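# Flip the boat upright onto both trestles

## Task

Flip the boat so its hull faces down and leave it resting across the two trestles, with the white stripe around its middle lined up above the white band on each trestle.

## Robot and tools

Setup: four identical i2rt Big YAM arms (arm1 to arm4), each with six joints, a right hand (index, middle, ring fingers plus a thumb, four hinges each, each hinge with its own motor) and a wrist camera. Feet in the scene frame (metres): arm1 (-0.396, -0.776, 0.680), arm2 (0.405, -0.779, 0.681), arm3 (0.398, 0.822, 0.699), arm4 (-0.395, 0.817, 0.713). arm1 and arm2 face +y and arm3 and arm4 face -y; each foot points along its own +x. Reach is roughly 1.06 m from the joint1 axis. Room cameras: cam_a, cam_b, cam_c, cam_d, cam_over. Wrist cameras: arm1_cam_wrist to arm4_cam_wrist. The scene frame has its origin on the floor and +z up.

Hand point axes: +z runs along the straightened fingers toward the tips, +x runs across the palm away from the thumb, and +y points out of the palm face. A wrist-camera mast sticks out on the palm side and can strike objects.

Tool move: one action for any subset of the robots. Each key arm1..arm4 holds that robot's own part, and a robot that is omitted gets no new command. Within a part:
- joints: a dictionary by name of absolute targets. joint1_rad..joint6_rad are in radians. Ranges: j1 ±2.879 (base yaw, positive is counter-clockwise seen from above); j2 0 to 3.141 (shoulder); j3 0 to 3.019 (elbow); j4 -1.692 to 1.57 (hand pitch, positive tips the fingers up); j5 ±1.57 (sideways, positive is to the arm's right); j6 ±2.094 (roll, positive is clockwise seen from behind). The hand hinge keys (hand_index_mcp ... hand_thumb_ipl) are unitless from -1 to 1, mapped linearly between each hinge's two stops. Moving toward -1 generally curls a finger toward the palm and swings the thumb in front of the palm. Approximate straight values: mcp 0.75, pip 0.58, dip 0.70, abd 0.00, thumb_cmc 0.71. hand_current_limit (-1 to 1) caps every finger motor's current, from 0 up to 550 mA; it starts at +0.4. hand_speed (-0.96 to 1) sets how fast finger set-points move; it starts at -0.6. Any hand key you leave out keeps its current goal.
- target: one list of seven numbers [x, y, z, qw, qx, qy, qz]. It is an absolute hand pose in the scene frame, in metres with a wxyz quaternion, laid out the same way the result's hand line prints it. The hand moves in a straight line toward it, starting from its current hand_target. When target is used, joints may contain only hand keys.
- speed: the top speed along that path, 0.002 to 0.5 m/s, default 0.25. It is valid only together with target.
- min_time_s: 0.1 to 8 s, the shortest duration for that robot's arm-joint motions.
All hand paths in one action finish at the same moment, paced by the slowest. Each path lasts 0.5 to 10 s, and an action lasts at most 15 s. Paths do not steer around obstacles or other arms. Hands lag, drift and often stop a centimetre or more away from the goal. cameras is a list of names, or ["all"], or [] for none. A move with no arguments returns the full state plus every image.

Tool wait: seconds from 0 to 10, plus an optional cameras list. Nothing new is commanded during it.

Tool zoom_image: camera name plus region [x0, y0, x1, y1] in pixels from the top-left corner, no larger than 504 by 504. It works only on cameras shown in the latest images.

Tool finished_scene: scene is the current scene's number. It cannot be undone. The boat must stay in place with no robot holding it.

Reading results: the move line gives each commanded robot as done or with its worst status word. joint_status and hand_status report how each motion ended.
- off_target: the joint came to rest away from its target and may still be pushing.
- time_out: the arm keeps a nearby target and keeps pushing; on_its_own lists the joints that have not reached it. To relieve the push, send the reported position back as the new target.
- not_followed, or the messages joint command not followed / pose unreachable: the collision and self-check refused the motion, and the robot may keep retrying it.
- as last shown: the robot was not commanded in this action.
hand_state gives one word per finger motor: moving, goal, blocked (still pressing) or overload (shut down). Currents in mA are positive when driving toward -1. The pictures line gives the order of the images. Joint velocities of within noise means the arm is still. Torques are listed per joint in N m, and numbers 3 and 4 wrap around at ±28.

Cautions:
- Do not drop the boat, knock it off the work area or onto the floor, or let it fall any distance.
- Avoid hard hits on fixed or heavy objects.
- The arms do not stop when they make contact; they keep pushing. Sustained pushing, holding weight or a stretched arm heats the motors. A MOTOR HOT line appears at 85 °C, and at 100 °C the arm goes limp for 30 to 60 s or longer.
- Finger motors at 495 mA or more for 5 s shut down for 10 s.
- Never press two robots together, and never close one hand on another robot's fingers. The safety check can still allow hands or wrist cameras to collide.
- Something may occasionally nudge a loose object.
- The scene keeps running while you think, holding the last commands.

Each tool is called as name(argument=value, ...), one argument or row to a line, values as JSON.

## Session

Scene 1 done. Now scene 2.

move(
)

zoom_image(
  camera="cam_a",
  region=[400, 180, 760, 430],
)

zoom_image(
  camera="cam_b",
  region=[180, 160, 620, 430],
)

zoom_image(
  camera="cam_over",
  region=[240, 130, 700, 380],
)

Scene clock: 0.00 s.
Joint torques (N m): no reading
Heat: arm1: hottest joint3_rad 36 °C; arm2: hottest joint3_rad 36 °C; arm3: hottest joint3_rad 38 °C; arm4: hottest joint3_rad 34 °C.
Joint velocities: within noise
arm1.joint_positions: joint1_rad=-0.102 joint2_rad=+0.598 joint3_rad=+1.317 joint4_rad=-1.197 joint5_rad=+0.078 joint6_rad=+1.178 hand_index_mcp=+0.753 hand_index_abd=+0.000 hand_index_pip=+0.577 hand_index_dip=+0.696 hand_middle_mcp=+0.753 hand_middle_abd=+0.000 hand_middle_pip=+0.577 hand_middle_dip=+0.696 hand_ring_mcp=+0.753 hand_ring_abd=+0.000 hand_ring_pip=+0.577 hand_ring_dip=+0.696 hand_thumb_cmc=+0.714 hand_thumb_axl=+0.677 hand_thumb_mcp=+0.226 hand_thumb_ipl=+0.168 hand_current_limit=+0.400 hand_speed=-0.600
arm1.joint_status: not commanded
arm1.hand_state: goal,goal,goal,goal,goal,goal,goal,goal,goal,goal,goal,goal,goal,goal,goal,goal
arm1.index_mcp_current_ma: 0
arm1.index_abd_current_ma: 0
arm1.index_pip_current_ma: 0
arm1.index_dip_current_ma: 0
arm1.middle_mcp_current_ma: 0
arm1.middle_abd_current_ma: 0
arm1.middle_pip_current_ma: 0
arm1.middle_dip_current_ma: 0
arm1.ring_mcp_current_ma: 0
arm1.ring_abd_current_ma: 0
arm1.ring_pip_current_ma: 0
arm1.ring_dip_current_ma: 0
arm1.thumb_cmc_current_ma: 0
arm1.thumb_axl_current_ma: 0
arm1.thumb_mcp_current_ma: 0
arm1.thumb_ipl_current_ma: 0
arm1.hand_goal_index_mcp: 0.754
arm1.hand_goal_index_abd: 0.000
arm1.hand_goal_index_pip: 0.576
arm1.hand_goal_index_dip: 0.696
arm1.hand_goal_middle_mcp: 0.754
arm1.hand_goal_middle_abd: 0.000
arm1.hand_goal_middle_pip: 0.576
arm1.hand_goal_middle_dip: 0.696
arm1.hand_goal_ring_mcp: 0.754
arm1.hand_goal_ring_abd: 0.000
arm1.hand_goal_ring_pip: 0.576
arm1.hand_goal_ring_dip: 0.696
arm1.hand_goal_thumb_cmc: 0.714
arm1.hand_goal_thumb_axl: 0.678
arm1.hand_goal_thumb_mcp: 0.226
arm1.hand_goal_thumb_ipl: 0.168
arm1.hand: x=-0.2641 y=-0.5368 z=+1.2306 quat_wxyz=(-0.230, +0.535, +0.666, +0.466) (m; scene frame)
arm1.hand_target: x=-0.2646 y=-0.5402 z=+1.2461 quat_wxyz=(-0.238, +0.530, +0.658, +0.478) (m; scene frame)
arm1.hand_status: not commanded
arm2.joint_positions: joint1_rad=-0.010 joint2_rad=+0.624 joint3_rad=+1.445 joint4_rad=-1.348 joint5_rad=+0.077 joint6_rad=+1.155 hand_index_mcp=+0.753 hand_index_abd=+0.000 hand_index_pip=+0.577 hand_index_dip=+0.696 hand_middle_mcp=+0.753 hand_middle_abd=+0.000 hand_middle_pip=+0.577 hand_middle_dip=+0.696 hand_ring_mcp=+0.753 hand_ring_abd=+0.000 hand_ring_pip=+0.577 hand_ring_dip=+0.696 hand_thumb_cmc=+0.714 hand_thumb_axl=+0.677 hand_thumb_mcp=+0.226 hand_thumb_ipl=+0.168 hand_current_limit=+0.400 hand_speed=-0.600
arm2.joint_status: not commanded
arm2.hand_state: goal,goal,goal,goal,goal,goal,goal,goal,goal,goal,goal,goal,goal,goal,goal,goal
arm2.index_mcp_current_ma: 0
arm2.index_abd_current_ma: 0
arm2.index_pip_current_ma: 0
arm2.index_dip_current_ma: 0
arm2.middle_mcp_current_ma: 0
arm2.middle_abd_current_ma: 0
arm2.middle_pip_current_ma: 0
arm2.middle_dip_current_ma: 0
arm2.ring_mcp_current_ma: 0
arm2.ring_abd_current_ma: 0
arm2.ring_pip_current_ma: 0
arm2.ring_dip_current_ma: 0
arm2.thumb_cmc_current_ma: 0
arm2.thumb_axl_current_ma: 0
arm2.thumb_mcp_current_ma: 0
arm2.thumb_ipl_current_ma: 0
arm2.hand_goal_index_mcp: 0.754
arm2.hand_goal_index_abd: 0.000
arm2.hand_goal_index_pip: 0.576
arm2.hand_goal_index_dip: 0.696
arm2.hand_goal_middle_mcp: 0.754
arm2.hand_goal_middle_abd: 0.000
arm2.hand_goal_middle_pip: 0.576
arm2.hand_goal_middle_dip: 0.696
arm2.hand_goal_ring_mcp: 0.754
arm2.hand_goal_ring_abd: 0.000
arm2.hand_goal_ring_pip: 0.576
arm2.hand_goal_ring_dip: 0.696
arm2.hand_goal_thumb_cmc: 0.714
arm2.hand_goal_thumb_axl: 0.678
arm2.hand_goal_thumb_mcp: 0.226
arm2.hand_goal_thumb_ipl: 0.168
arm2.hand: x=+0.5097 y=-0.5495 z=+1.2575 quat_wxyz=(-0.247, +0.491, +0.715, +0.433) (m; scene frame)
arm2.hand_target: x=+0.5098 y=-0.5530 z=+1.2688 quat_wxyz=(-0.253, +0.488, +0.709, +0.443) (m; scene frame)
arm2.hand_status: not commanded
arm3.joint_positions: joint1_rad=-0.208 joint2_rad=+0.649 joint3_rad=+1.351 joint4_rad=-1.286 joint5_rad=-0.097 joint6_rad=+1.092 hand_index_mcp=+0.753 hand_index_abd=+0.000 hand_index_pip=+0.577 hand_index_dip=+0.696 hand_middle_mcp=+0.753 hand_middle_abd=+0.000 hand_middle_pip=+0.577 hand_middle_dip=+0.696 hand_ring_mcp=+0.753 hand_ring_abd=+0.000 hand_ring_pip=+0.577 hand_ring_dip=+0.696 hand_thumb_cmc=+0.714 hand_thumb_axl=+0.677 hand_thumb_mcp=+0.226 hand_thumb_ipl=+0.168 hand_current_limit=+0.400 hand_speed=-0.600
arm3.joint_status: not commanded
arm3.hand_state: goal,goal,goal,goal,goal,goal,goal,goal,goal,goal,goal,goal,goal,goal,goal,goal
arm3.index_mcp_current_ma: 0
arm3.index_abd_current_ma: 0
arm3.index_pip_current_ma: 0
arm3.index_dip_current_ma: 0
arm3.middle_mcp_current_ma: 0
arm3.middle_abd_current_ma: 0
arm3.middle_pip_current_ma: 0
arm3.middle_dip_current_ma: 0
arm3.ring_mcp_current_ma: 0
arm3.ring_abd_current_ma: 0
arm3.ring_pip_current_ma: 0
arm3.ring_dip_current_ma: 0
arm3.thumb_cmc_current_ma: 0
arm3.thumb_axl_current_ma: 0
arm3.thumb_mcp_current_ma: 0
arm3.thumb_ipl_current_ma: 0
arm3.hand_goal_index_mcp: 0.754
arm3.hand_goal_index_abd: 0.000
arm3.hand_goal_index_pip: 0.576
arm3.hand_goal_index_dip: 0.696
arm3.hand_goal_middle_mcp: 0.754
arm3.hand_goal_middle_abd: 0.000
arm3.hand_goal_middle_pip: 0.576
arm3.hand_goal_middle_dip: 0.696
arm3.hand_goal_ring_mcp: 0.754
arm3.hand_goal_ring_abd: 0.000
arm3.hand_goal_ring_pip: 0.576
arm3.hand_goal_ring_dip: 0.696
arm3.hand_goal_thumb_cmc: 0.714
arm3.hand_goal_thumb_axl: 0.678
arm3.hand_goal_thumb_mcp: 0.226
arm3.hand_goal_thumb_ipl: 0.168
arm3.hand: x=+0.2757 y=+0.5701 z=+1.2371 quat_wxyz=(+0.412, +0.714, -0.510, +0.244) (m; scene frame)
arm3.hand_target: x=+0.2762 y=+0.5725 z=+1.2510 quat_wxyz=(+0.425, +0.709, -0.505, +0.250) (m; scene frame)
arm3.hand_status: not commanded
arm4.joint_positions: joint1_rad=+0.071 joint2_rad=+0.570 joint3_rad=+1.316 joint4_rad=-1.197 joint5_rad=-0.092 joint6_rad=+1.176 hand_index_mcp=+0.753 hand_index_abd=+0.000 hand_index_pip=+0.577 hand_index_dip=+0.696 hand_middle_mcp=+0.753 hand_middle_abd=+0.000 hand_middle_pip=+0.577 hand_middle_dip=+0.696 hand_ring_mcp=+0.753 hand_ring_abd=+0.000 hand_ring_pip=+0.577 hand_ring_dip=+0.696 hand_thumb_cmc=+0.714 hand_thumb_axl=+0.677 hand_thumb_mcp=+0.226 hand_thumb_ipl=+0.168 hand_current_limit=+0.400 hand_speed=-0.600
arm4.joint_status: not commanded
arm4.hand_state: goal,goal,goal,goal,goal,goal,goal,goal,goal,goal,goal,goal,goal,goal,goal,goal
arm4.index_mcp_current_ma: 0
arm4.index_abd_current_ma: 0
arm4.index_pip_current_ma: 0
arm4.index_dip_current_ma: 0
arm4.middle_mcp_current_ma: 0
arm4.middle_abd_current_ma: 0
arm4.middle_pip_current_ma: 0
arm4.middle_dip_current_ma: 0
arm4.ring_mcp_current_ma: 0
arm4.ring_abd_current_ma: 0
arm4.ring_pip_current_ma: 0
arm4.ring_dip_current_ma: 0
arm4.thumb_cmc_current_ma: 0
arm4.thumb_axl_current_ma: 0
arm4.thumb_mcp_current_ma: 0
arm4.thumb_ipl_current_ma: 0
arm4.hand_goal_index_mcp: 0.754
arm4.hand_goal_index_abd: 0.000
arm4.hand_goal_index_pip: 0.576
arm4.hand_goal_index_dip: 0.696
arm4.hand_goal_middle_mcp: 0.754
arm4.hand_goal_middle_abd: 0.000
arm4.hand_goal_middle_pip: 0.576
arm4.hand_goal_middle_dip: 0.696
arm4.hand_goal_ring_mcp: 0.754
arm4.hand_goal_ring_abd: 0.000
arm4.hand_goal_ring_pip: 0.576
arm4.hand_goal_ring_dip: 0.696
arm4.hand_goal_thumb_cmc: 0.714
arm4.hand_goal_thumb_axl: 0.678
arm4.hand_goal_thumb_mcp: 0.226
arm4.hand_goal_thumb_ipl: 0.168
arm4.hand: x=-0.4416 y=+0.5559 z=+1.2630 quat_wxyz=(+0.404, +0.738, -0.416, +0.344) (m; scene frame)
arm4.hand_target: x=-0.4418 y=+0.5587 z=+1.2770 quat_wxyz=(+0.415, +0.731, -0.411, +0.352) (m; scene frame)
arm4.hand_status: not commanded
pictures: arm1_cam_wrist, arm2_cam_wrist, arm3_cam_wrist, arm4_cam_wrist, cam_a, cam_b, cam_c, cam_d, cam_over
camera_calibration:
arm1_cam_wrist: T_world_to_cam=[[0.849391, -0.37456, -0.371806, 0.513593], [-0.475839, -0.848237, -0.232534, -0.338002], [-0.228281, 0.374432, -0.898715, 1.3742], [0, 0, 0, 1]] pos_world=[-0.283372, -0.608879, 1.34737]
arm2_cam_wrist: T_world_to_cam=[[0.849378, -0.315969, -0.422754, -0.0419256], [-0.425578, -0.883769, -0.194516, -0.0686525], [-0.312155, 0.345132, -0.885123, 1.58344], [0, 0, 0, 1]] pos_world=[0.500672, -0.620416, 1.37046]
arm3_cam_wrist: T_world_to_cam=[[-0.871095, 0.288677, -0.397314, 0.604938], [0.370389, 0.91741, -0.145502, -0.488322], [0.322497, -0.273907, -0.906074, 1.30974], [0, 0, 0, 1]] pos_world=[0.28544, 0.632107, 1.35602]
arm4_cam_wrist: T_world_to_cam=[[-0.886023, 0.0671783, -0.458748, 0.184402], [0.172938, 0.965926, -0.192562, -0.266725], [0.430181, -0.249949, -0.86745, 1.54843], [0, 0, 0, 1]] pos_world=[-0.456594, 0.632278, 1.37642]

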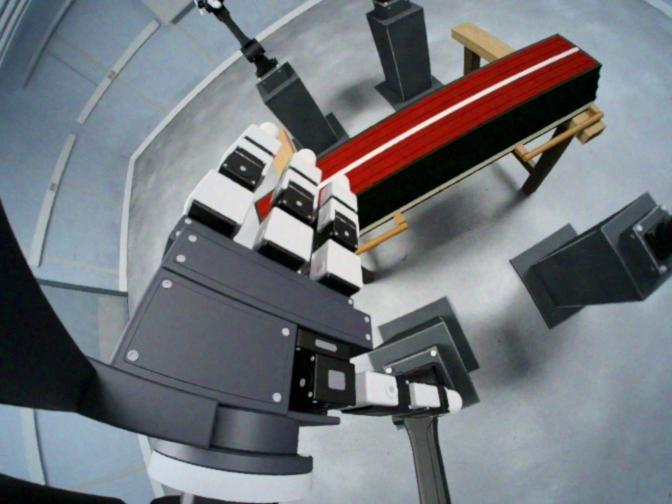

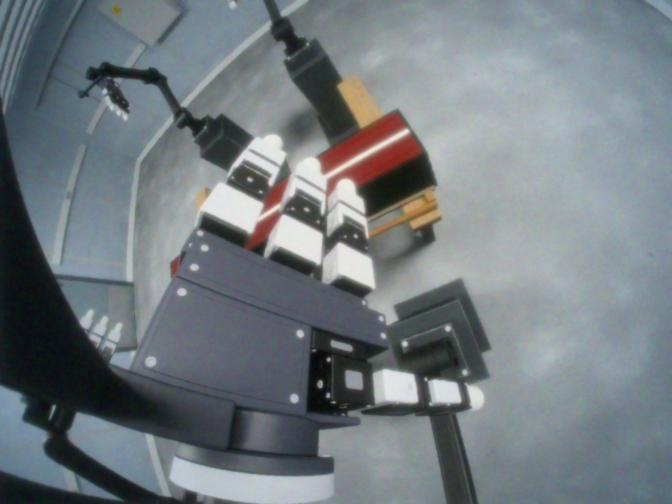

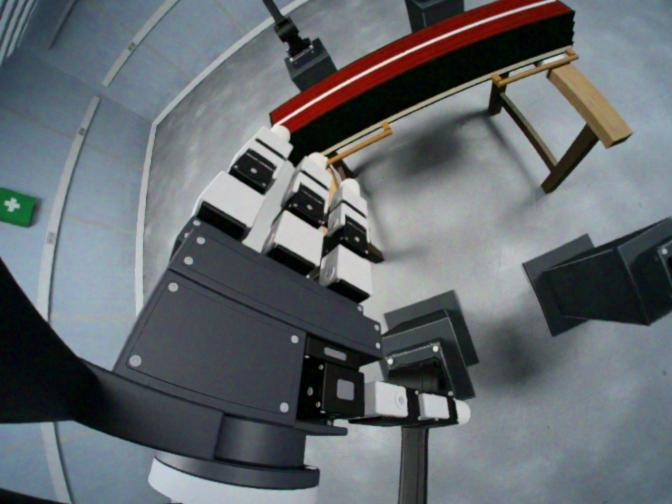

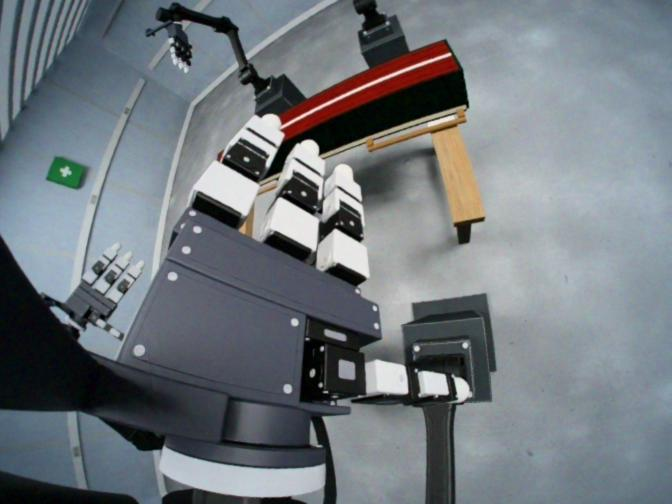

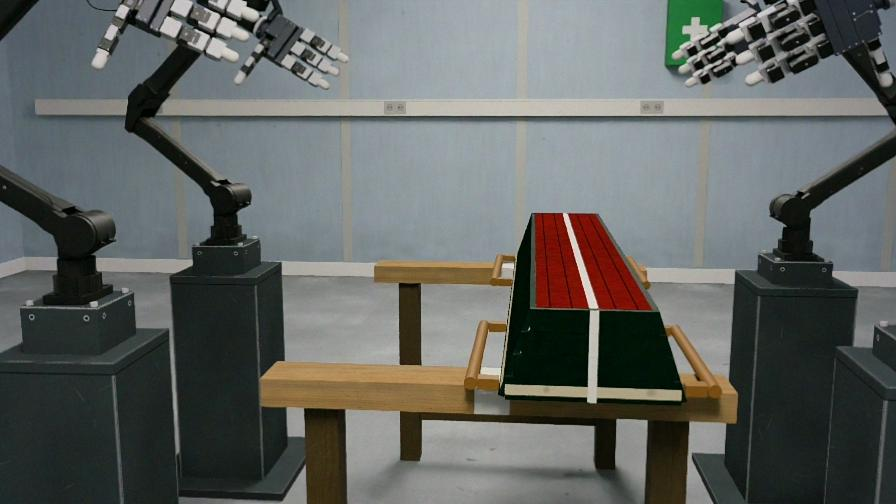

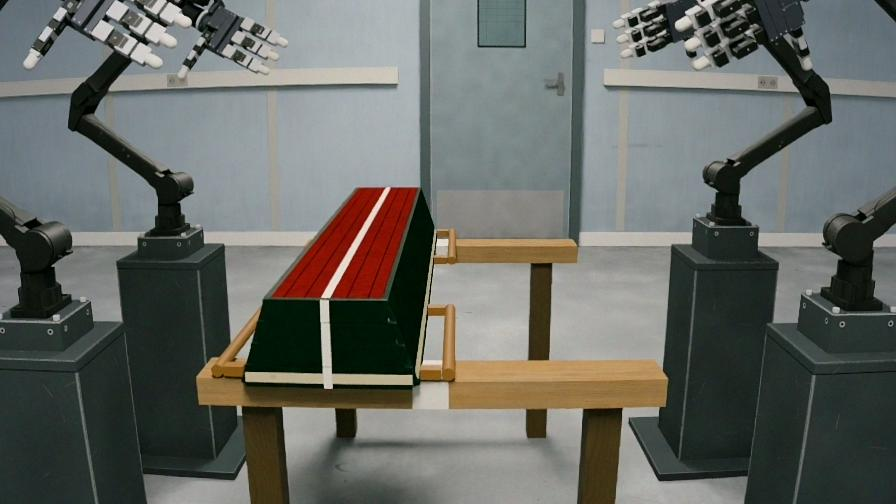

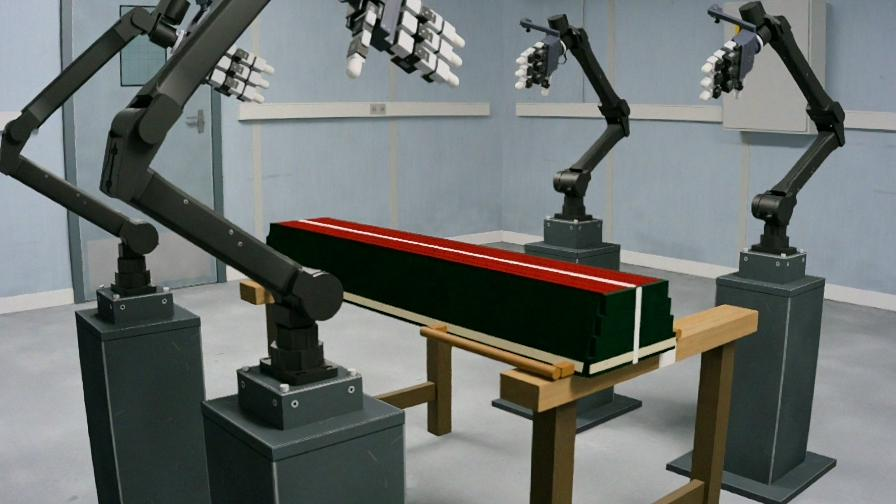

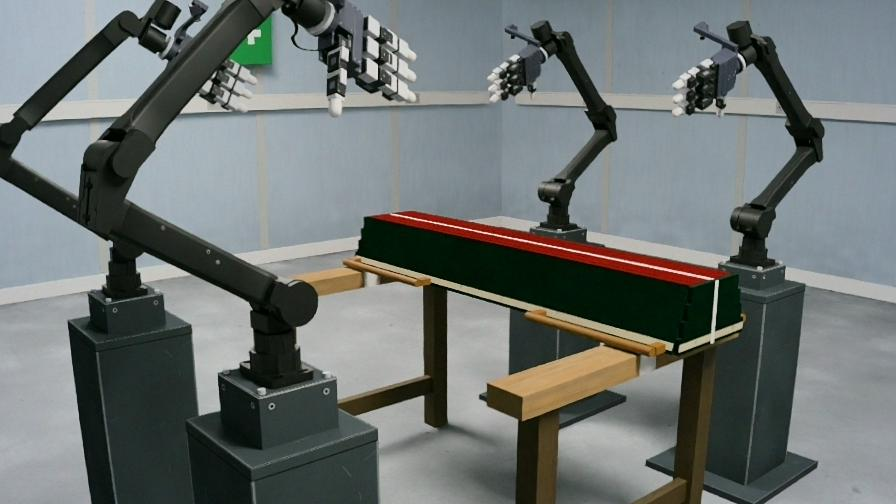

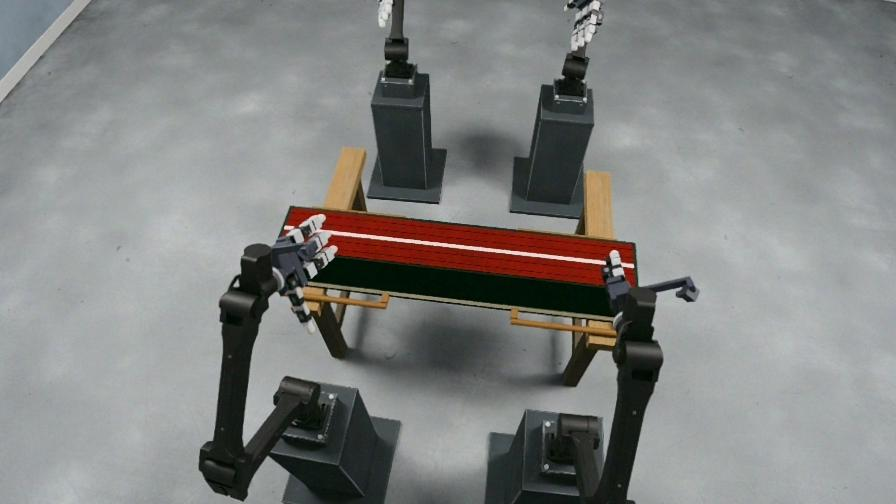

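Scaled by 1.400 from the camera's 896x504 image, which has a finer 1280x720 frame.

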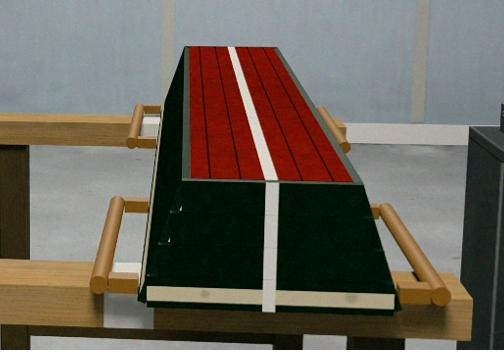

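Scaled by 1.145 from the camera's 896x504 image, which has a finer 1280x720 frame.

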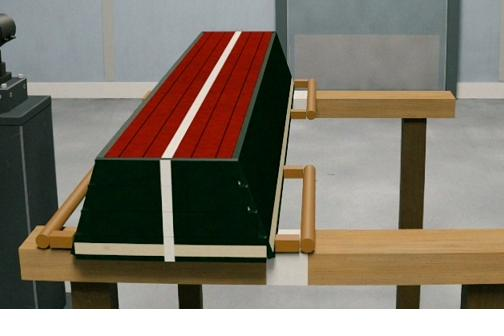

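Scaled by 1.096 from the camera's 896x504 image, which has a finer 1280x720 frame.

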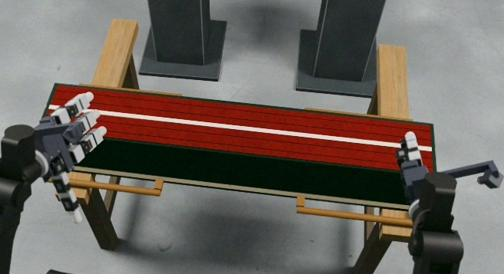

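move(
  arm1={"joints": {"joint1_rad": 0.0, "joint5_rad": 0, "joint6_rad": 0, "hand_index_mcp": 0.068, "hand_middle_mcp": 0.068, "hand_ring_mcp": 0.068, "hand_index_dip": -0.609, "hand_middle_dip": -0.609, "hand_ring_dip": -0.609}, "min_time_s": 2},
  arm2={"joints": {"joint1_rad": 0.05, "joint5_rad": 0, "joint6_rad": 0, "hand_index_mcp": 0.068, "hand_middle_mcp": 0.068, "hand_ring_mcp": 0.068, "hand_index_dip": -0.609, "hand_middle_dip": -0.609, "hand_ring_dip": -0.609}, "min_time_s": 2},
  arm3={"joints": {"joint1_rad": 0.0, "joint5_rad": 0, "joint6_rad": 0}, "min_time_s": 2},
  arm4={"joints": {"joint1_rad": 0.0, "joint5_rad": 0, "joint6_rad": 0}, "min_time_s": 2},
)

move(
  arm1={"target": [-0.315, -0.47, 1.0, 0, 0, 0.9397, 0.3420], "speed": 0.3},
  arm2={"target": [0.35, -0.47, 1.0, 0, 0, 0.9397, 0.3420], "speed": 0.3},
)

move(
  arm1={"target": [-0.315, -0.45, 0.78, 0, 0, 0.9397, 0.3420], "speed": 0.25},
  arm2={"target": [0.35, -0.45, 0.78, 0, 0, 0.9397, 0.3420], "speed": 0.25},
)

move(
  arm1={"target": [-0.315, -0.435, 0.563, 0, 0, 0.9397, 0.3420], "speed": 0.15},
  arm2={"target": [0.35, -0.435, 0.560, 0, 0, 0.9397, 0.3420], "speed": 0.15},
  cameras=["arm1_cam_wrist", "arm2_cam_wrist", "cam_a", "cam_over"],
)

Scene clock: 7.87 s.
Joint torques (N m): arm1=[0.09 2.14 11.14 1.55 -0.05 -0.21] | arm2=[0.5 1.38 11.14 2.18 -0.28 -0.28] | arm3=[0.62 -0.32 10.58 2.43 0.21 -0.2] | arm4=[-1.49 3.43 8.49 2.44 0.12 -0.31]
Heat: arm1: hottest joint3_rad 37 °C; arm2: hottest joint3_rad 37 °C; arm3: hottest joint3_rad 39 °C; arm4: hottest joint3_rad 35 °C.
move: arm1 done; arm2 done; arm3 done; arm4 done
Joint velocities: within noise
arm1.joint_positions: joint1_rad=-0.009 joint2_rad=+0.598 joint3_rad=+1.317 joint4_rad=-1.197 joint5_rad=+0.003 joint6_rad=+0.019 hand_index_mcp=+0.083 hand_index_abd=+0.001 hand_index_pip=+0.577 hand_index_dip=-0.605 hand_middle_mcp=+0.084 hand_middle_abd=+0.001 hand_middle_pip=+0.577 hand_middle_dip=-0.605 hand_ring_mcp=+0.084 hand_ring_abd=+0.001 hand_ring_pip=+0.577 hand_ring_dip=-0.605 hand_thumb_cmc=+0.719 hand_thumb_axl=+0.677 hand_thumb_mcp=+0.226 hand_thumb_ipl=+0.168 hand_current_limit=+0.400 hand_speed=-0.600
arm1.joint_status: all done
arm1.hand_state: goal,goal,goal,goal,goal,goal,goal,goal,goal,goal,goal,goal,goal,goal,goal,goal
arm1.index_mcp_current_ma: 56
arm1.index_abd_current_ma: 2
arm1.index_pip_current_ma: 2
arm1.index_dip_current_ma: 9
arm1.middle_mcp_current_ma: 61
arm1.middle_abd_current_ma: 2
arm1.middle_pip_current_ma: 2
arm1.middle_dip_current_ma: 8
arm1.ring_mcp_current_ma: 65
arm1.ring_abd_current_ma: 1
arm1.ring_pip_current_ma: 2
arm1.ring_dip_current_ma: 9
arm1.thumb_cmc_current_ma: 18
arm1.thumb_axl_current_ma: -2
arm1.thumb_mcp_current_ma: -1
arm1.thumb_ipl_current_ma: -1
arm1.hand_goal_index_mcp: 0.068
arm1.hand_goal_index_abd: 0.000
arm1.hand_goal_index_pip: 0.576
arm1.hand_goal_index_dip: -0.608
arm1.hand_goal_middle_mcp: 0.068
arm1.hand_goal_middle_abd: 0.000
arm1.hand_goal_middle_pip: 0.576
arm1.hand_goal_middle_dip: -0.608
arm1.hand_goal_ring_mcp: 0.068
arm1.hand_goal_ring_abd: 0.000
arm1.hand_goal_ring_pip: 0.576
arm1.hand_goal_ring_dip: -0.608
arm1.hand_goal_thumb_cmc: 0.714
arm1.hand_goal_thumb_axl: 0.678
arm1.hand_goal_thumb_mcp: 0.226
arm1.hand_goal_thumb_ipl: 0.168
arm1.hand: x=-0.3612 y=-0.4826 z=+1.2919 quat_wxyz=(+0.007, +0.024, +0.855, +0.519) (m; scene frame)
arm1.hand_target: x=-0.3660 y=-0.4875 z=+1.3090 quat_wxyz=(+0.008, +0.011, +0.846, +0.533) (m; scene frame)
arm1.hand_status: not commanded
arm2.joint_positions: joint1_rad=+0.032 joint2_rad=+0.624 joint3_rad=+1.445 joint4_rad=-1.348 joint5_rad=+0.005 joint6_rad=+0.024 hand_index_mcp=+0.087 hand_index_abd=+0.000 hand_index_pip=+0.577 hand_index_dip=-0.605 hand_middle_mcp=+0.083 hand_middle_abd=+0.001 hand_middle_pip=+0.577 hand_middle_dip=-0.605 hand_ring_mcp=+0.085 hand_ring_abd=+0.001 hand_ring_pip=+0.577 hand_ring_dip=-0.605 hand_thumb_cmc=+0.720 hand_thumb_axl=+0.677 hand_thumb_mcp=+0.226 hand_thumb_ipl=+0.168 hand_current_limit=+0.400 hand_speed=-0.600
arm2.joint_status: all done
arm2.hand_state: goal,goal,goal,goal,goal,goal,goal,goal,goal,goal,goal,goal,goal,goal,goal,goal
arm2.index_mcp_current_ma: 7
arm2.index_abd_current_ma: 0
arm2.index_pip_current_ma: 0
arm2.index_dip_current_ma: 0
arm2.middle_mcp_current_ma: 5
arm2.middle_abd_current_ma: 0
arm2.middle_pip_current_ma: 0
arm2.middle_dip_current_ma: 0
arm2.ring_mcp_current_ma: 6
arm2.ring_abd_current_ma: 0
arm2.ring_pip_current_ma: 0
arm2.ring_dip_current_ma: 0
arm2.thumb_cmc_current_ma: 1
arm2.thumb_axl_current_ma: 0
arm2.thumb_mcp_current_ma: 0
arm2.thumb_ipl_current_ma: 0
arm2.hand_goal_index_mcp: 0.068
arm2.hand_goal_index_abd: 0.000
arm2.hand_goal_index_pip: 0.576
arm2.hand_goal_index_dip: -0.608
arm2.hand_goal_middle_mcp: 0.068
arm2.hand_goal_middle_abd: 0.000
arm2.hand_goal_middle_pip: 0.576
arm2.hand_goal_middle_dip: -0.608
arm2.hand_goal_ring_mcp: 0.068
arm2.hand_goal_ring_abd: 0.000
arm2.hand_goal_ring_pip: 0.576
arm2.hand_goal_ring_dip: -0.608
arm2.hand_goal_thumb_cmc: 0.714
arm2.hand_goal_thumb_axl: 0.678
arm2.hand_goal_thumb_mcp: 0.226
arm2.hand_goal_thumb_ipl: 0.168
arm2.hand: x=+0.4242 y=-0.5068 z=+1.3158 quat_wxyz=(-0.018, -0.005, +0.867, +0.498) (m; scene frame)
arm2.hand_target: x=+0.4168 y=-0.5114 z=+1.3287 quat_wxyz=(-0.019, -0.024, +0.860, +0.509) (m; scene frame)
arm2.hand_status: not commanded
arm3.joint_positions: joint1_rad=-0.011 joint2_rad=+0.649 joint3_rad=+1.351 joint4_rad=-1.286 joint5_rad=-0.013 joint6_rad=+0.012 hand_index_mcp=+0.759 hand_index_abd=+0.000 hand_index_pip=+0.577 hand_index_dip=+0.696 hand_middle_mcp=+0.759 hand_middle_abd=+0.000 hand_middle_pip=+0.577 hand_middle_dip=+0.696 hand_ring_mcp=+0.759 hand_ring_abd=+0.000 hand_ring_pip=+0.577 hand_ring_dip=+0.696 hand_thumb_cmc=+0.719 hand_thumb_axl=+0.677 hand_thumb_mcp=+0.226 hand_thumb_ipl=+0.168 hand_current_limit=+0.400 hand_speed=-0.600
arm3.joint_status: all done
arm3.hand_state: goal,goal,goal,goal,goal,goal,goal,goal,goal,goal,goal,goal,goal,goal,goal,goal
arm3.index_mcp_current_ma: 1
arm3.index_abd_current_ma: 0
arm3.index_pip_current_ma: 0
arm3.index_dip_current_ma: 0
arm3.middle_mcp_current_ma: 1
arm3.middle_abd_current_ma: 0
arm3.middle_pip_current_ma: 0
arm3.middle_dip_current_ma: 0
arm3.ring_mcp_current_ma: 1
arm3.ring_abd_current_ma: 0
arm3.ring_pip_current_ma: 0
arm3.ring_dip_current_ma: 0
arm3.thumb_cmc_current_ma: 1
arm3.thumb_axl_current_ma: 0
arm3.thumb_mcp_current_ma: 0
arm3.thumb_ipl_current_ma: 0
arm3.hand_goal_index_mcp: 0.754
arm3.hand_goal_index_abd: 0.000
arm3.hand_goal_index_pip: 0.576
arm3.hand_goal_index_dip: 0.696
arm3.hand_goal_middle_mcp: 0.754
arm3.hand_goal_middle_abd: 0.000
arm3.hand_goal_middle_pip: 0.576
arm3.hand_goal_middle_dip: 0.696
arm3.hand_goal_ring_mcp: 0.754
arm3.hand_goal_ring_abd: 0.000
arm3.hand_goal_ring_pip: 0.576
arm3.hand_goal_ring_dip: 0.696
arm3.hand_goal_thumb_cmc: 0.714
arm3.hand_goal_thumb_axl: 0.678
arm3.hand_goal_thumb_mcp: 0.226
arm3.hand_goal_thumb_ipl: 0.168
arm3.hand: x=+0.3753 y=+0.5212 z=+1.2962 quat_wxyz=(+0.478, +0.878, -0.004, +0.007) (m; scene frame)
arm3.hand_target: x=+0.3789 y=+0.5251 z=+1.3113 quat_wxyz=(+0.491, +0.871, +0.005, +0.004) (m; scene frame)
arm3.hand_status: not commanded
arm4.joint_positions: joint1_rad=+0.012 joint2_rad=+0.570 joint3_rad=+1.316 joint4_rad=-1.197 joint5_rad=-0.012 joint6_rad=+0.021 hand_index_mcp=+0.759 hand_index_abd=+0.001 hand_index_pip=+0.577 hand_index_dip=+0.696 hand_middle_mcp=+0.761 hand_middle_abd=+0.001 hand_middle_pip=+0.577 hand_middle_dip=+0.696 hand_ring_mcp=+0.760 hand_ring_abd=+0.001 hand_ring_pip=+0.577 hand_ring_dip=+0.696 hand_thumb_cmc=+0.720 hand_thumb_axl=+0.677 hand_thumb_mcp=+0.226 hand_thumb_ipl=+0.168 hand_current_limit=+0.400 hand_speed=-0.600
arm4.joint_status: all done
arm4.hand_state: goal,goal,goal,goal,goal,goal,goal,goal,goal,goal,goal,goal,goal,goal,goal,goal
arm4.index_mcp_current_ma: 1
arm4.index_abd_current_ma: 0
arm4.index_pip_current_ma: 0
arm4.index_dip_current_ma: 0
arm4.middle_mcp_current_ma: 1
arm4.middle_abd_current_ma: 0
arm4.middle_pip_current_ma: 0
arm4.middle_dip_current_ma: 0
arm4.ring_mcp_current_ma: 1
arm4.ring_abd_current_ma: 0
arm4.ring_pip_current_ma: 0
arm4.ring_dip_current_ma: 0
arm4.thumb_cmc_current_ma: 1
arm4.thumb_axl_current_ma: 0
arm4.thumb_mcp_current_ma: 0
arm4.thumb_ipl_current_ma: 0
arm4.hand_goal_index_mcp: 0.754
arm4.hand_goal_index_abd: 0.000
arm4.hand_goal_index_pip: 0.576
arm4.hand_goal_index_dip: 0.696
arm4.hand_goal_middle_mcp: 0.754
arm4.hand_goal_middle_abd: 0.000
arm4.hand_goal_middle_pip: 0.576
arm4.hand_goal_middle_dip: 0.696
arm4.hand_goal_ring_mcp: 0.754
arm4.hand_goal_ring_abd: 0.000
arm4.hand_goal_ring_pip: 0.576
arm4.hand_goal_ring_dip: 0.696
arm4.hand_goal_thumb_cmc: 0.714
arm4.hand_goal_thumb_axl: 0.678
arm4.hand_goal_thumb_mcp: 0.226
arm4.hand_goal_thumb_ipl: 0.168
arm4.hand: x=-0.4076 y=+0.5352 z=+1.3314 quat_wxyz=(+0.530, +0.848, +0.008, +0.018) (m; scene frame)
arm4.hand_target: x=-0.4099 y=+0.5402 z=+1.3466 quat_wxyz=(+0.543, +0.840, +0.011, +0.008) (m; scene frame)
arm4.hand_status: not commanded
pictures: none

Scene clock: 10.03 s.
Joint torques (N m): arm1=[-1.14 2.2 10.43 1.84 -0.31 -0.18] | arm2=[0.73 0.26 11.85 2.25 0.75 0.21] | arm3=[0.26 -0.26 10.26 2.29 0.2 -0.15] | arm4=[-1.38 3.02 8.44 2.58 0.19 -0.26]
Heat: arm1: hottest joint3_rad 37 °C; arm2: hottest joint3_rad 38 °C; arm3: hottest joint3_rad 39 °C; arm4: hottest joint3_rad 36 °C.
move: arm1 done; arm2 done
Joint velocities: within noise
arm1.joint_positions: joint1_rad=-0.388 joint2_rad=+0.495 joint3_rad=+0.726 joint4_rad=-1.169 joint5_rad=-0.258 joint6_rad=-0.311 hand_index_mcp=+0.083 hand_index_abd=+0.001 hand_index_pip=+0.577 hand_index_dip=-0.605 hand_middle_mcp=+0.084 hand_middle_abd=+0.001 hand_middle_pip=+0.577 hand_middle_dip=-0.605 hand_ring_mcp=+0.084 hand_ring_abd=+0.001 hand_ring_pip=+0.577 hand_ring_dip=-0.605 hand_thumb_cmc=+0.719 hand_thumb_axl=+0.677 hand_thumb_mcp=+0.225 hand_thumb_ipl=+0.168 hand_current_limit=+0.400 hand_speed=-0.600
arm1.joint_status: not commanded
arm1.hand_state: goal,goal,goal,goal,goal,goal,goal,goal,goal,goal,goal,goal,goal,goal,goal,goal
arm1.index_mcp_current_ma: 56
arm1.index_abd_current_ma: 2
arm1.index_pip_current_ma: 2
arm1.index_dip_current_ma: 9
arm1.middle_mcp_current_ma: 61
arm1.middle_abd_current_ma: 2
arm1.middle_pip_current_ma: 2
arm1.middle_dip_current_ma: 8
arm1.ring_mcp_current_ma: 65
arm1.ring_abd_current_ma: 1
arm1.ring_pip_current_ma: 2
arm1.ring_dip_current_ma: 9
arm1.thumb_cmc_current_ma: 18
arm1.thumb_axl_current_ma: -2
arm1.thumb_mcp_current_ma: -6
arm1.thumb_ipl_current_ma: -1
arm1.hand_goal_index_mcp: 0.068
arm1.hand_goal_index_abd: 0.000
arm1.hand_goal_index_pip: 0.576
arm1.hand_goal_index_dip: -0.608
arm1.hand_goal_middle_mcp: 0.068
arm1.hand_goal_middle_abd: 0.000
arm1.hand_goal_middle_pip: 0.576
arm1.hand_goal_middle_dip: -0.608
arm1.hand_goal_ring_mcp: 0.068
arm1.hand_goal_ring_abd: 0.000
arm1.hand_goal_ring_pip: 0.576
arm1.hand_goal_ring_dip: -0.608
arm1.hand_goal_thumb_cmc: 0.714
arm1.hand_goal_thumb_axl: 0.678
arm1.hand_goal_thumb_mcp: 0.226
arm1.hand_goal_thumb_ipl: 0.168
arm1.hand: x=-0.3171 y=-0.4761 z=+0.9950 quat_wxyz=(-0.004, +0.009, +0.944, +0.331) (m; scene frame)
arm1.hand_target: x=-0.3141 y=-0.4710 z=+1.0002 quat_wxyz=(+0.003, +0.003, +0.940, +0.341) (m; scene frame)
arm1.hand_status: done (0.008 m and 1.8 deg from the pose sent, 0.296 m and 22.7 deg at the start)
arm2.joint_positions: joint1_rad=+0.523 joint2_rad=+0.549 joint3_rad=+0.734 joint4_rad=-1.158 joint5_rad=+0.344 joint6_rad=+0.411 hand_index_mcp=+0.087 hand_index_abd=+0.000 hand_index_pip=+0.577 hand_index_dip=-0.605 hand_middle_mcp=+0.083 hand_middle_abd=+0.001 hand_middle_pip=+0.577 hand_middle_dip=-0.605 hand_ring_mcp=+0.085 hand_ring_abd=+0.001 hand_ring_pip=+0.577 hand_ring_dip=-0.605 hand_thumb_cmc=+0.720 hand_thumb_axl=+0.677 hand_thumb_mcp=+0.224 hand_thumb_ipl=+0.168 hand_current_limit=+0.400 hand_speed=-0.600
arm2.joint_status: not commanded
arm2.hand_state: goal,goal,goal,goal,goal,goal,goal,goal,goal,goal,goal,goal,goal,goal,goal,goal
arm2.index_mcp_current_ma: 7
arm2.index_abd_current_ma: 0
arm2.index_pip_current_ma: 0
arm2.index_dip_current_ma: 0
arm2.middle_mcp_current_ma: 5
arm2.middle_abd_current_ma: 0
arm2.middle_pip_current_ma: 0
arm2.middle_dip_current_ma: 0
arm2.ring_mcp_current_ma: 6
arm2.ring_abd_current_ma: 0
arm2.ring_pip_current_ma: 0
arm2.ring_dip_current_ma: 0
arm2.thumb_cmc_current_ma: 1
arm2.thumb_axl_current_ma: 0
arm2.thumb_mcp_current_ma: 0
arm2.thumb_ipl_current_ma: 0
arm2.hand_goal_index_mcp: 0.068
arm2.hand_goal_index_abd: 0.000
arm2.hand_goal_index_pip: 0.576
arm2.hand_goal_index_dip: -0.608
arm2.hand_goal_middle_mcp: 0.068
arm2.hand_goal_middle_abd: 0.000
arm2.hand_goal_middle_pip: 0.576
arm2.hand_goal_middle_dip: -0.608
arm2.hand_goal_ring_mcp: 0.068
arm2.hand_goal_ring_abd: 0.000
arm2.hand_goal_ring_pip: 0.576
arm2.hand_goal_ring_dip: -0.608
arm2.hand_goal_thumb_cmc: 0.714
arm2.hand_goal_thumb_axl: 0.678
arm2.hand_goal_thumb_mcp: 0.226
arm2.hand_goal_thumb_ipl: 0.168
arm2.hand: x=+0.3550 y=-0.4733 z=+0.9960 quat_wxyz=(+0.010, -0.006, +0.943, +0.333) (m; scene frame)
arm2.hand_target: x=+0.3505 y=-0.4708 z=+1.0000 quat_wxyz=(+0.001, +0.000, +0.940, +0.341) (m; scene frame)
arm2.hand_status: done (0.007 m and 1.7 deg from the pose sent, 0.327 m and 19.8 deg at the start)
arm3, arm4: as last shown
arm4.hand_target: x=-0.4100 y=+0.5402 z=+1.3466 quat_wxyz=(+0.543, +0.840, +0.011, +0.008) (m; scene frame)
pictures: none

Scene clock: 12.10 s.
Joint torques (N m): arm1=[0.15 0.91 9.03 1.85 -0.01 0.15] | arm2=[-2.26 -1.14 10.15 2.18 0.14 -0.28] | arm3=[0.5 -1.08 10.47 2.44 0.26 -0.17] | arm4=[-1.26 3.78 8.31 2.25 0.14 -0.3]
Heat: arm1: hottest joint3_rad 37 °C; arm2: hottest joint3_rad 38 °C; arm3: hottest joint3_rad 39 °C; arm4: hottest joint3_rad 36 °C.
move: arm1 done; arm2 done
Joint velocities: within noise
arm1.joint_positions: joint1_rad=-0.355 joint2_rad=+0.731 joint3_rad=+0.195 joint4_rad=-0.387 joint5_rad=-0.242 joint6_rad=-0.308 hand_index_mcp=+0.083 hand_index_abd=+0.001 hand_index_pip=+0.577 hand_index_dip=-0.605 hand_middle_mcp=+0.084 hand_middle_abd=+0.001 hand_middle_pip=+0.577 hand_middle_dip=-0.605 hand_ring_mcp=+0.084 hand_ring_abd=+0.001 hand_ring_pip=+0.577 hand_ring_dip=-0.605 hand_thumb_cmc=+0.719 hand_thumb_axl=+0.677 hand_thumb_mcp=+0.224 hand_thumb_ipl=+0.168 hand_current_limit=+0.400 hand_speed=-0.600
arm1.joint_status: not commanded
arm1.hand_state: goal,goal,goal,goal,goal,goal,goal,goal,goal,goal,goal,goal,goal,goal,goal,goal
arm1.index_mcp_current_ma: 56
arm1.index_abd_current_ma: 2
arm1.index_pip_current_ma: 2
arm1.index_dip_current_ma: 9
arm1.middle_mcp_current_ma: 61
arm1.middle_abd_current_ma: 2
arm1.middle_pip_current_ma: 2
arm1.middle_dip_current_ma: 8
arm1.ring_mcp_current_ma: 65
arm1.ring_abd_current_ma: 1
arm1.ring_pip_current_ma: 2
arm1.ring_dip_current_ma: 9
arm1.thumb_cmc_current_ma: 18
arm1.thumb_axl_current_ma: -2
arm1.thumb_mcp_current_ma: -6
arm1.thumb_ipl_current_ma: -1
arm1.hand_goal_index_mcp: 0.068
arm1.hand_goal_index_abd: 0.000
arm1.hand_goal_index_pip: 0.576
arm1.hand_goal_index_dip: -0.608
arm1.hand_goal_middle_mcp: 0.068
arm1.hand_goal_middle_abd: 0.000
arm1.hand_goal_middle_pip: 0.576
arm1.hand_goal_middle_dip: -0.608
arm1.hand_goal_ring_mcp: 0.068
arm1.hand_goal_ring_abd: 0.000
arm1.hand_goal_ring_pip: 0.576
arm1.hand_goal_ring_dip: -0.608
arm1.hand_goal_thumb_cmc: 0.714
arm1.hand_goal_thumb_axl: 0.678
arm1.hand_goal_thumb_mcp: 0.226
arm1.hand_goal_thumb_ipl: 0.168
arm1.hand: x=-0.3152 y=-0.4534 z=+0.7783 quat_wxyz=(+0.000, -0.003, +0.942, +0.335) (m; scene frame)
arm1.hand_target: x=-0.3149 y=-0.4501 z=+0.7802 quat_wxyz=(+0.000, +0.000, +0.940, +0.342) (m; scene frame)
arm1.hand_status: done (0.004 m and 1.0 deg from the pose sent, 0.217 m and 1.8 deg at the start)
arm2.joint_positions: joint1_rad=+0.488 joint2_rad=+0.811 joint3_rad=+0.214 joint4_rad=-0.346 joint5_rad=+0.314 joint6_rad=+0.400 hand_index_mcp=+0.087 hand_index_abd=+0.000 hand_index_pip=+0.577 hand_index_dip=-0.605 hand_middle_mcp=+0.083 hand_middle_abd=+0.001 hand_middle_pip=+0.577 hand_middle_dip=-0.605 hand_ring_mcp=+0.085 hand_ring_abd=+0.001 hand_ring_pip=+0.577 hand_ring_dip=-0.605 hand_thumb_cmc=+0.720 hand_thumb_axl=+0.677 hand_thumb_mcp=+0.224 hand_thumb_ipl=+0.168 hand_current_limit=+0.400 hand_speed=-0.600
arm2.joint_status: not commanded
arm2.hand_state: goal,goal,goal,goal,goal,goal,goal,goal,goal,goal,goal,goal,goal,goal,goal,goal
arm2.index_mcp_current_ma: 7
arm2.index_abd_current_ma: 0
arm2.index_pip_current_ma: 0
arm2.index_dip_current_ma: 0
arm2.middle_mcp_current_ma: 5
arm2.middle_abd_current_ma: 0
arm2.middle_pip_current_ma: 0
arm2.middle_dip_current_ma: 0
arm2.ring_mcp_current_ma: 6
arm2.ring_abd_current_ma: 0
arm2.ring_pip_current_ma: 0
arm2.ring_dip_current_ma: 0
arm2.thumb_cmc_current_ma: 1
arm2.thumb_axl_current_ma: 0
arm2.thumb_mcp_current_ma: 0
arm2.thumb_ipl_current_ma: 0
arm2.hand_goal_index_mcp: 0.068
arm2.hand_goal_index_abd: 0.000
arm2.hand_goal_index_pip: 0.576
arm2.hand_goal_index_dip: -0.608
arm2.hand_goal_middle_mcp: 0.068
arm2.hand_goal_middle_abd: 0.000
arm2.hand_goal_middle_pip: 0.576
arm2.hand_goal_middle_dip: -0.608
arm2.hand_goal_ring_mcp: 0.068
arm2.hand_goal_ring_abd: 0.000
arm2.hand_goal_ring_pip: 0.576
arm2.hand_goal_ring_dip: -0.608
arm2.hand_goal_thumb_cmc: 0.714
arm2.hand_goal_thumb_axl: 0.678
arm2.hand_goal_thumb_mcp: 0.226
arm2.hand_goal_thumb_ipl: 0.168
arm2.hand: x=+0.3484 y=-0.4540 z=+0.7793 quat_wxyz=(-0.002, +0.003, +0.941, +0.339) (m; scene frame)
arm2.hand_target: x=+0.3498 y=-0.4502 z=+0.7801 quat_wxyz=(+0.000, +0.000, +0.940, +0.342) (m; scene frame)
arm2.hand_status: done (0.004 m and 0.6 deg from the pose sent, 0.217 m and 1.7 deg at the start)
arm3, arm4: as last shown
pictures: none

Scene clock: 14.70 s.
Joint torques (N m): arm1=[0.15 -6.65 -3.32 1.89 0 0.15] | arm2=[-2.61 -9.29 -3.22 2.18 0.32 -0.26] | arm3=[1.08 -0.5 10.33 2.44 0.25 -0.12] | arm4=[-0.67 2.73 8.28 2.44 0.14 -0.27]
Heat: arm1: hottest joint3_rad 37 °C; arm2: hottest joint3_rad 38 °C; arm3: hottest joint3_rad 40 °C; arm4: hottest joint3_rad 36 °C.
move: arm1 done; arm2 done
Joint velocities: within noise
arm1.joint_positions: joint1_rad=-0.321 joint2_rad=+2.403 joint3_rad=+0.221 joint4_rad=+1.260 joint5_rad=-0.221 joint6_rad=-0.281 hand_index_mcp=+0.083 hand_index_abd=+0.001 hand_index_pip=+0.577 hand_index_dip=-0.605 hand_middle_mcp=+0.084 hand_middle_abd=+0.001 hand_middle_pip=+0.577 hand_middle_dip=-0.605 hand_ring_mcp=+0.084 hand_ring_abd=+0.001 hand_ring_pip=+0.577 hand_ring_dip=-0.605 hand_thumb_cmc=+0.719 hand_thumb_axl=+0.677 hand_thumb_mcp=+0.224 hand_thumb_ipl=+0.168 hand_current_limit=+0.400 hand_speed=-0.600
arm1.joint_status: not commanded
arm1.hand_state: goal,goal,goal,goal,goal,goal,goal,goal,goal,goal,goal,goal,goal,goal,goal,goal
arm1.index_mcp_current_ma: 56
arm1.index_abd_current_ma: 2
arm1.index_pip_current_ma: 2
arm1.index_dip_current_ma: 9
arm1.middle_mcp_current_ma: 61
arm1.middle_abd_current_ma: 2
arm1.middle_pip_current_ma: 2
arm1.middle_dip_current_ma: 8
arm1.ring_mcp_current_ma: 65
arm1.ring_abd_current_ma: 1
arm1.ring_pip_current_ma: 2
arm1.ring_dip_current_ma: 9
arm1.thumb_cmc_current_ma: 18
arm1.thumb_axl_current_ma: -2
arm1.thumb_mcp_current_ma: -6
arm1.thumb_ipl_current_ma: -1
arm1.hand_goal_index_mcp: 0.068
arm1.hand_goal_index_abd: 0.000
arm1.hand_goal_index_pip: 0.576
arm1.hand_goal_index_dip: -0.608
arm1.hand_goal_middle_mcp: 0.068
arm1.hand_goal_middle_abd: 0.000
arm1.hand_goal_middle_pip: 0.576
arm1.hand_goal_middle_dip: -0.608
arm1.hand_goal_ring_mcp: 0.068
arm1.hand_goal_ring_abd: 0.000
arm1.hand_goal_ring_pip: 0.576
arm1.hand_goal_ring_dip: -0.608
arm1.hand_goal_thumb_cmc: 0.714
arm1.hand_goal_thumb_axl: 0.678
arm1.hand_goal_thumb_mcp: 0.226
arm1.hand_goal_thumb_ipl: 0.168
arm1.hand: x=-0.3148 y=-0.4383 z=+0.5614 quat_wxyz=(+0.000, -0.003, +0.943, +0.333) (m; scene frame)
arm1.hand_target: x=-0.3148 y=-0.4351 z=+0.5631 quat_wxyz=(+0.000, +0.000, +0.940, +0.342) (m; scene frame)
arm1.hand_status: done (0.004 m and 1.2 deg from the pose sent, 0.216 m and 1.0 deg at the start)
arm2.joint_positions: joint1_rad=+0.441 joint2_rad=+2.377 joint3_rad=+0.252 joint4_rad=+1.197 joint5_rad=+0.281 joint6_rad=+0.362 hand_index_mcp=+0.087 hand_index_abd=+0.000 hand_index_pip=+0.577 hand_index_dip=-0.605 hand_middle_mcp=+0.083 hand_middle_abd=+0.001 hand_middle_pip=+0.577 hand_middle_dip=-0.605 hand_ring_mcp=+0.085 hand_ring_abd=+0.001 hand_ring_pip=+0.577 hand_ring_dip=-0.605 hand_thumb_cmc=+0.720 hand_thumb_axl=+0.677 hand_thumb_mcp=+0.224 hand_thumb_ipl=+0.168 hand_current_limit=+0.400 hand_speed=-0.600
arm2.joint_status: not commanded
arm2.hand_state: goal,goal,goal,goal,goal,goal,goal,goal,goal,goal,goal,goal,goal,goal,goal,goal
arm2.index_mcp_current_ma: 7
arm2.index_abd_current_ma: 0
arm2.index_pip_current_ma: 0
arm2.index_dip_current_ma: 0
arm2.middle_mcp_current_ma: 5
arm2.middle_abd_current_ma: 0
arm2.middle_pip_current_ma: 0
arm2.middle_dip_current_ma: 0
arm2.ring_mcp_current_ma: 6
arm2.ring_abd_current_ma: 0
arm2.ring_pip_current_ma: 0
arm2.ring_dip_current_ma: 0
arm2.thumb_cmc_current_ma: 1
arm2.thumb_axl_current_ma: 0
arm2.thumb_mcp_current_ma: 0
arm2.thumb_ipl_current_ma: 0
arm2.hand_goal_index_mcp: 0.068
arm2.hand_goal_index_abd: 0.000
arm2.hand_goal_index_pip: 0.576
arm2.hand_goal_index_dip: -0.608
arm2.hand_goal_middle_mcp: 0.068
arm2.hand_goal_middle_abd: 0.000
arm2.hand_goal_middle_pip: 0.576
arm2.hand_goal_middle_dip: -0.608
arm2.hand_goal_ring_mcp: 0.068
arm2.hand_goal_ring_abd: 0.000
arm2.hand_goal_ring_pip: 0.576
arm2.hand_goal_ring_dip: -0.608
arm2.hand_goal_thumb_cmc: 0.714
arm2.hand_goal_thumb_axl: 0.678
arm2.hand_goal_thumb_mcp: 0.226
arm2.hand_goal_thumb_ipl: 0.168
arm2.hand: x=+0.3460 y=-0.4364 z=+0.5617 quat_wxyz=(-0.005, +0.003, +0.941, +0.339) (m; scene frame)
arm2.hand_target: x=+0.3498 y=-0.4350 z=+0.5600 quat_wxyz=(+0.000, +0.000, +0.940, +0.342) (m; scene frame)
arm2.hand_status: done (0.005 m and 0.8 deg from the pose sent, 0.220 m and 0.6 deg at the start)
arm3, arm4: as last shown
pictures: arm1_cam_wrist, arm2_cam_wrist, cam_a, cam_over
camera_calibration:
arm1_cam_wrist: T_world_to_cam=[[0.755235, 0.517693, 0.402013, 0.271659], [0.46245, -0.855508, 0.232908, -0.403222], [0.464501, 0.0100106, -0.885516, 0.775272], [0, 0, 0, 1]] pos_world=[-0.378811, -0.493357, 0.671219]
arm2_cam_wrist: T_world_to_cam=[[0.825365, 0.440237, 0.353502, -0.258901], [0.412955, -0.897679, 0.153756, -0.66555], [0.38502, 0.0190757, -0.922711, 0.514941], [0, 0, 0, 1]] pos_world=[0.290267, -0.493296, 0.668996]

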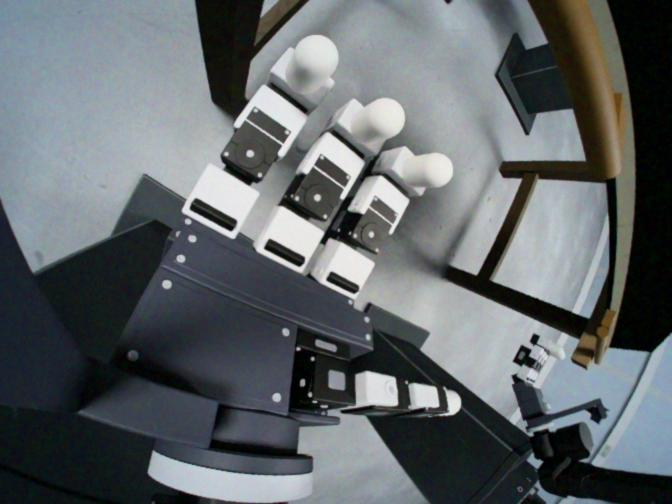

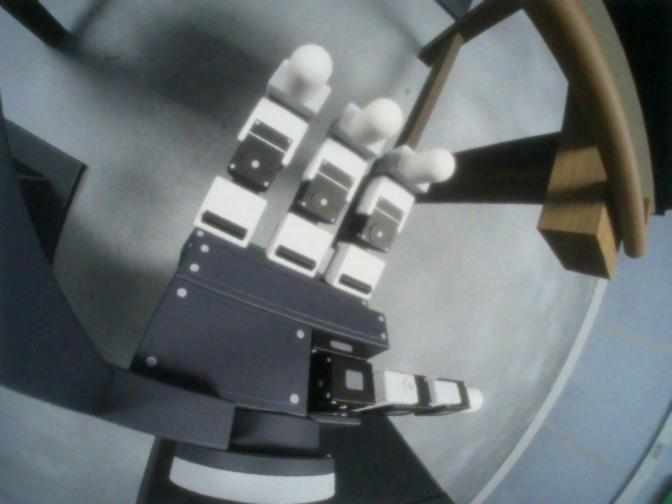

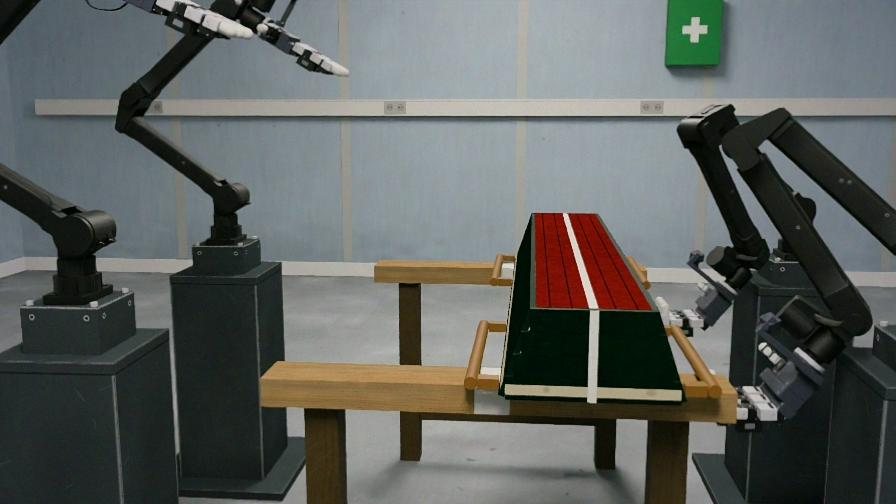

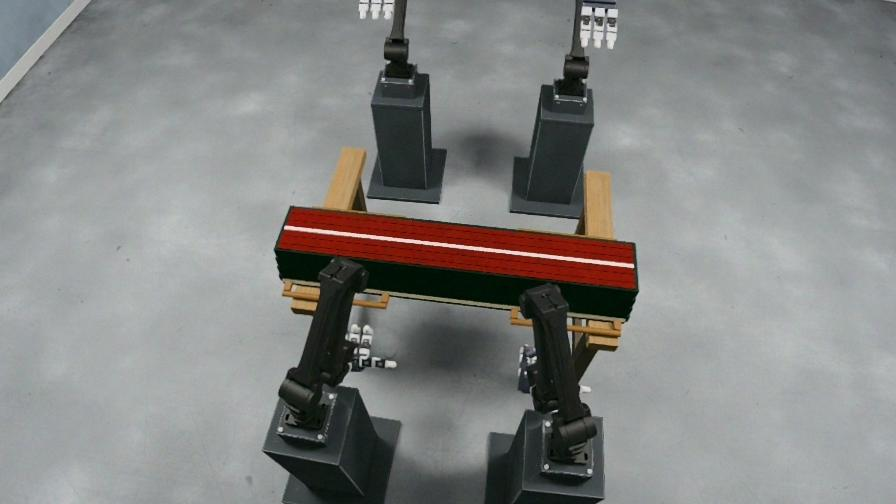

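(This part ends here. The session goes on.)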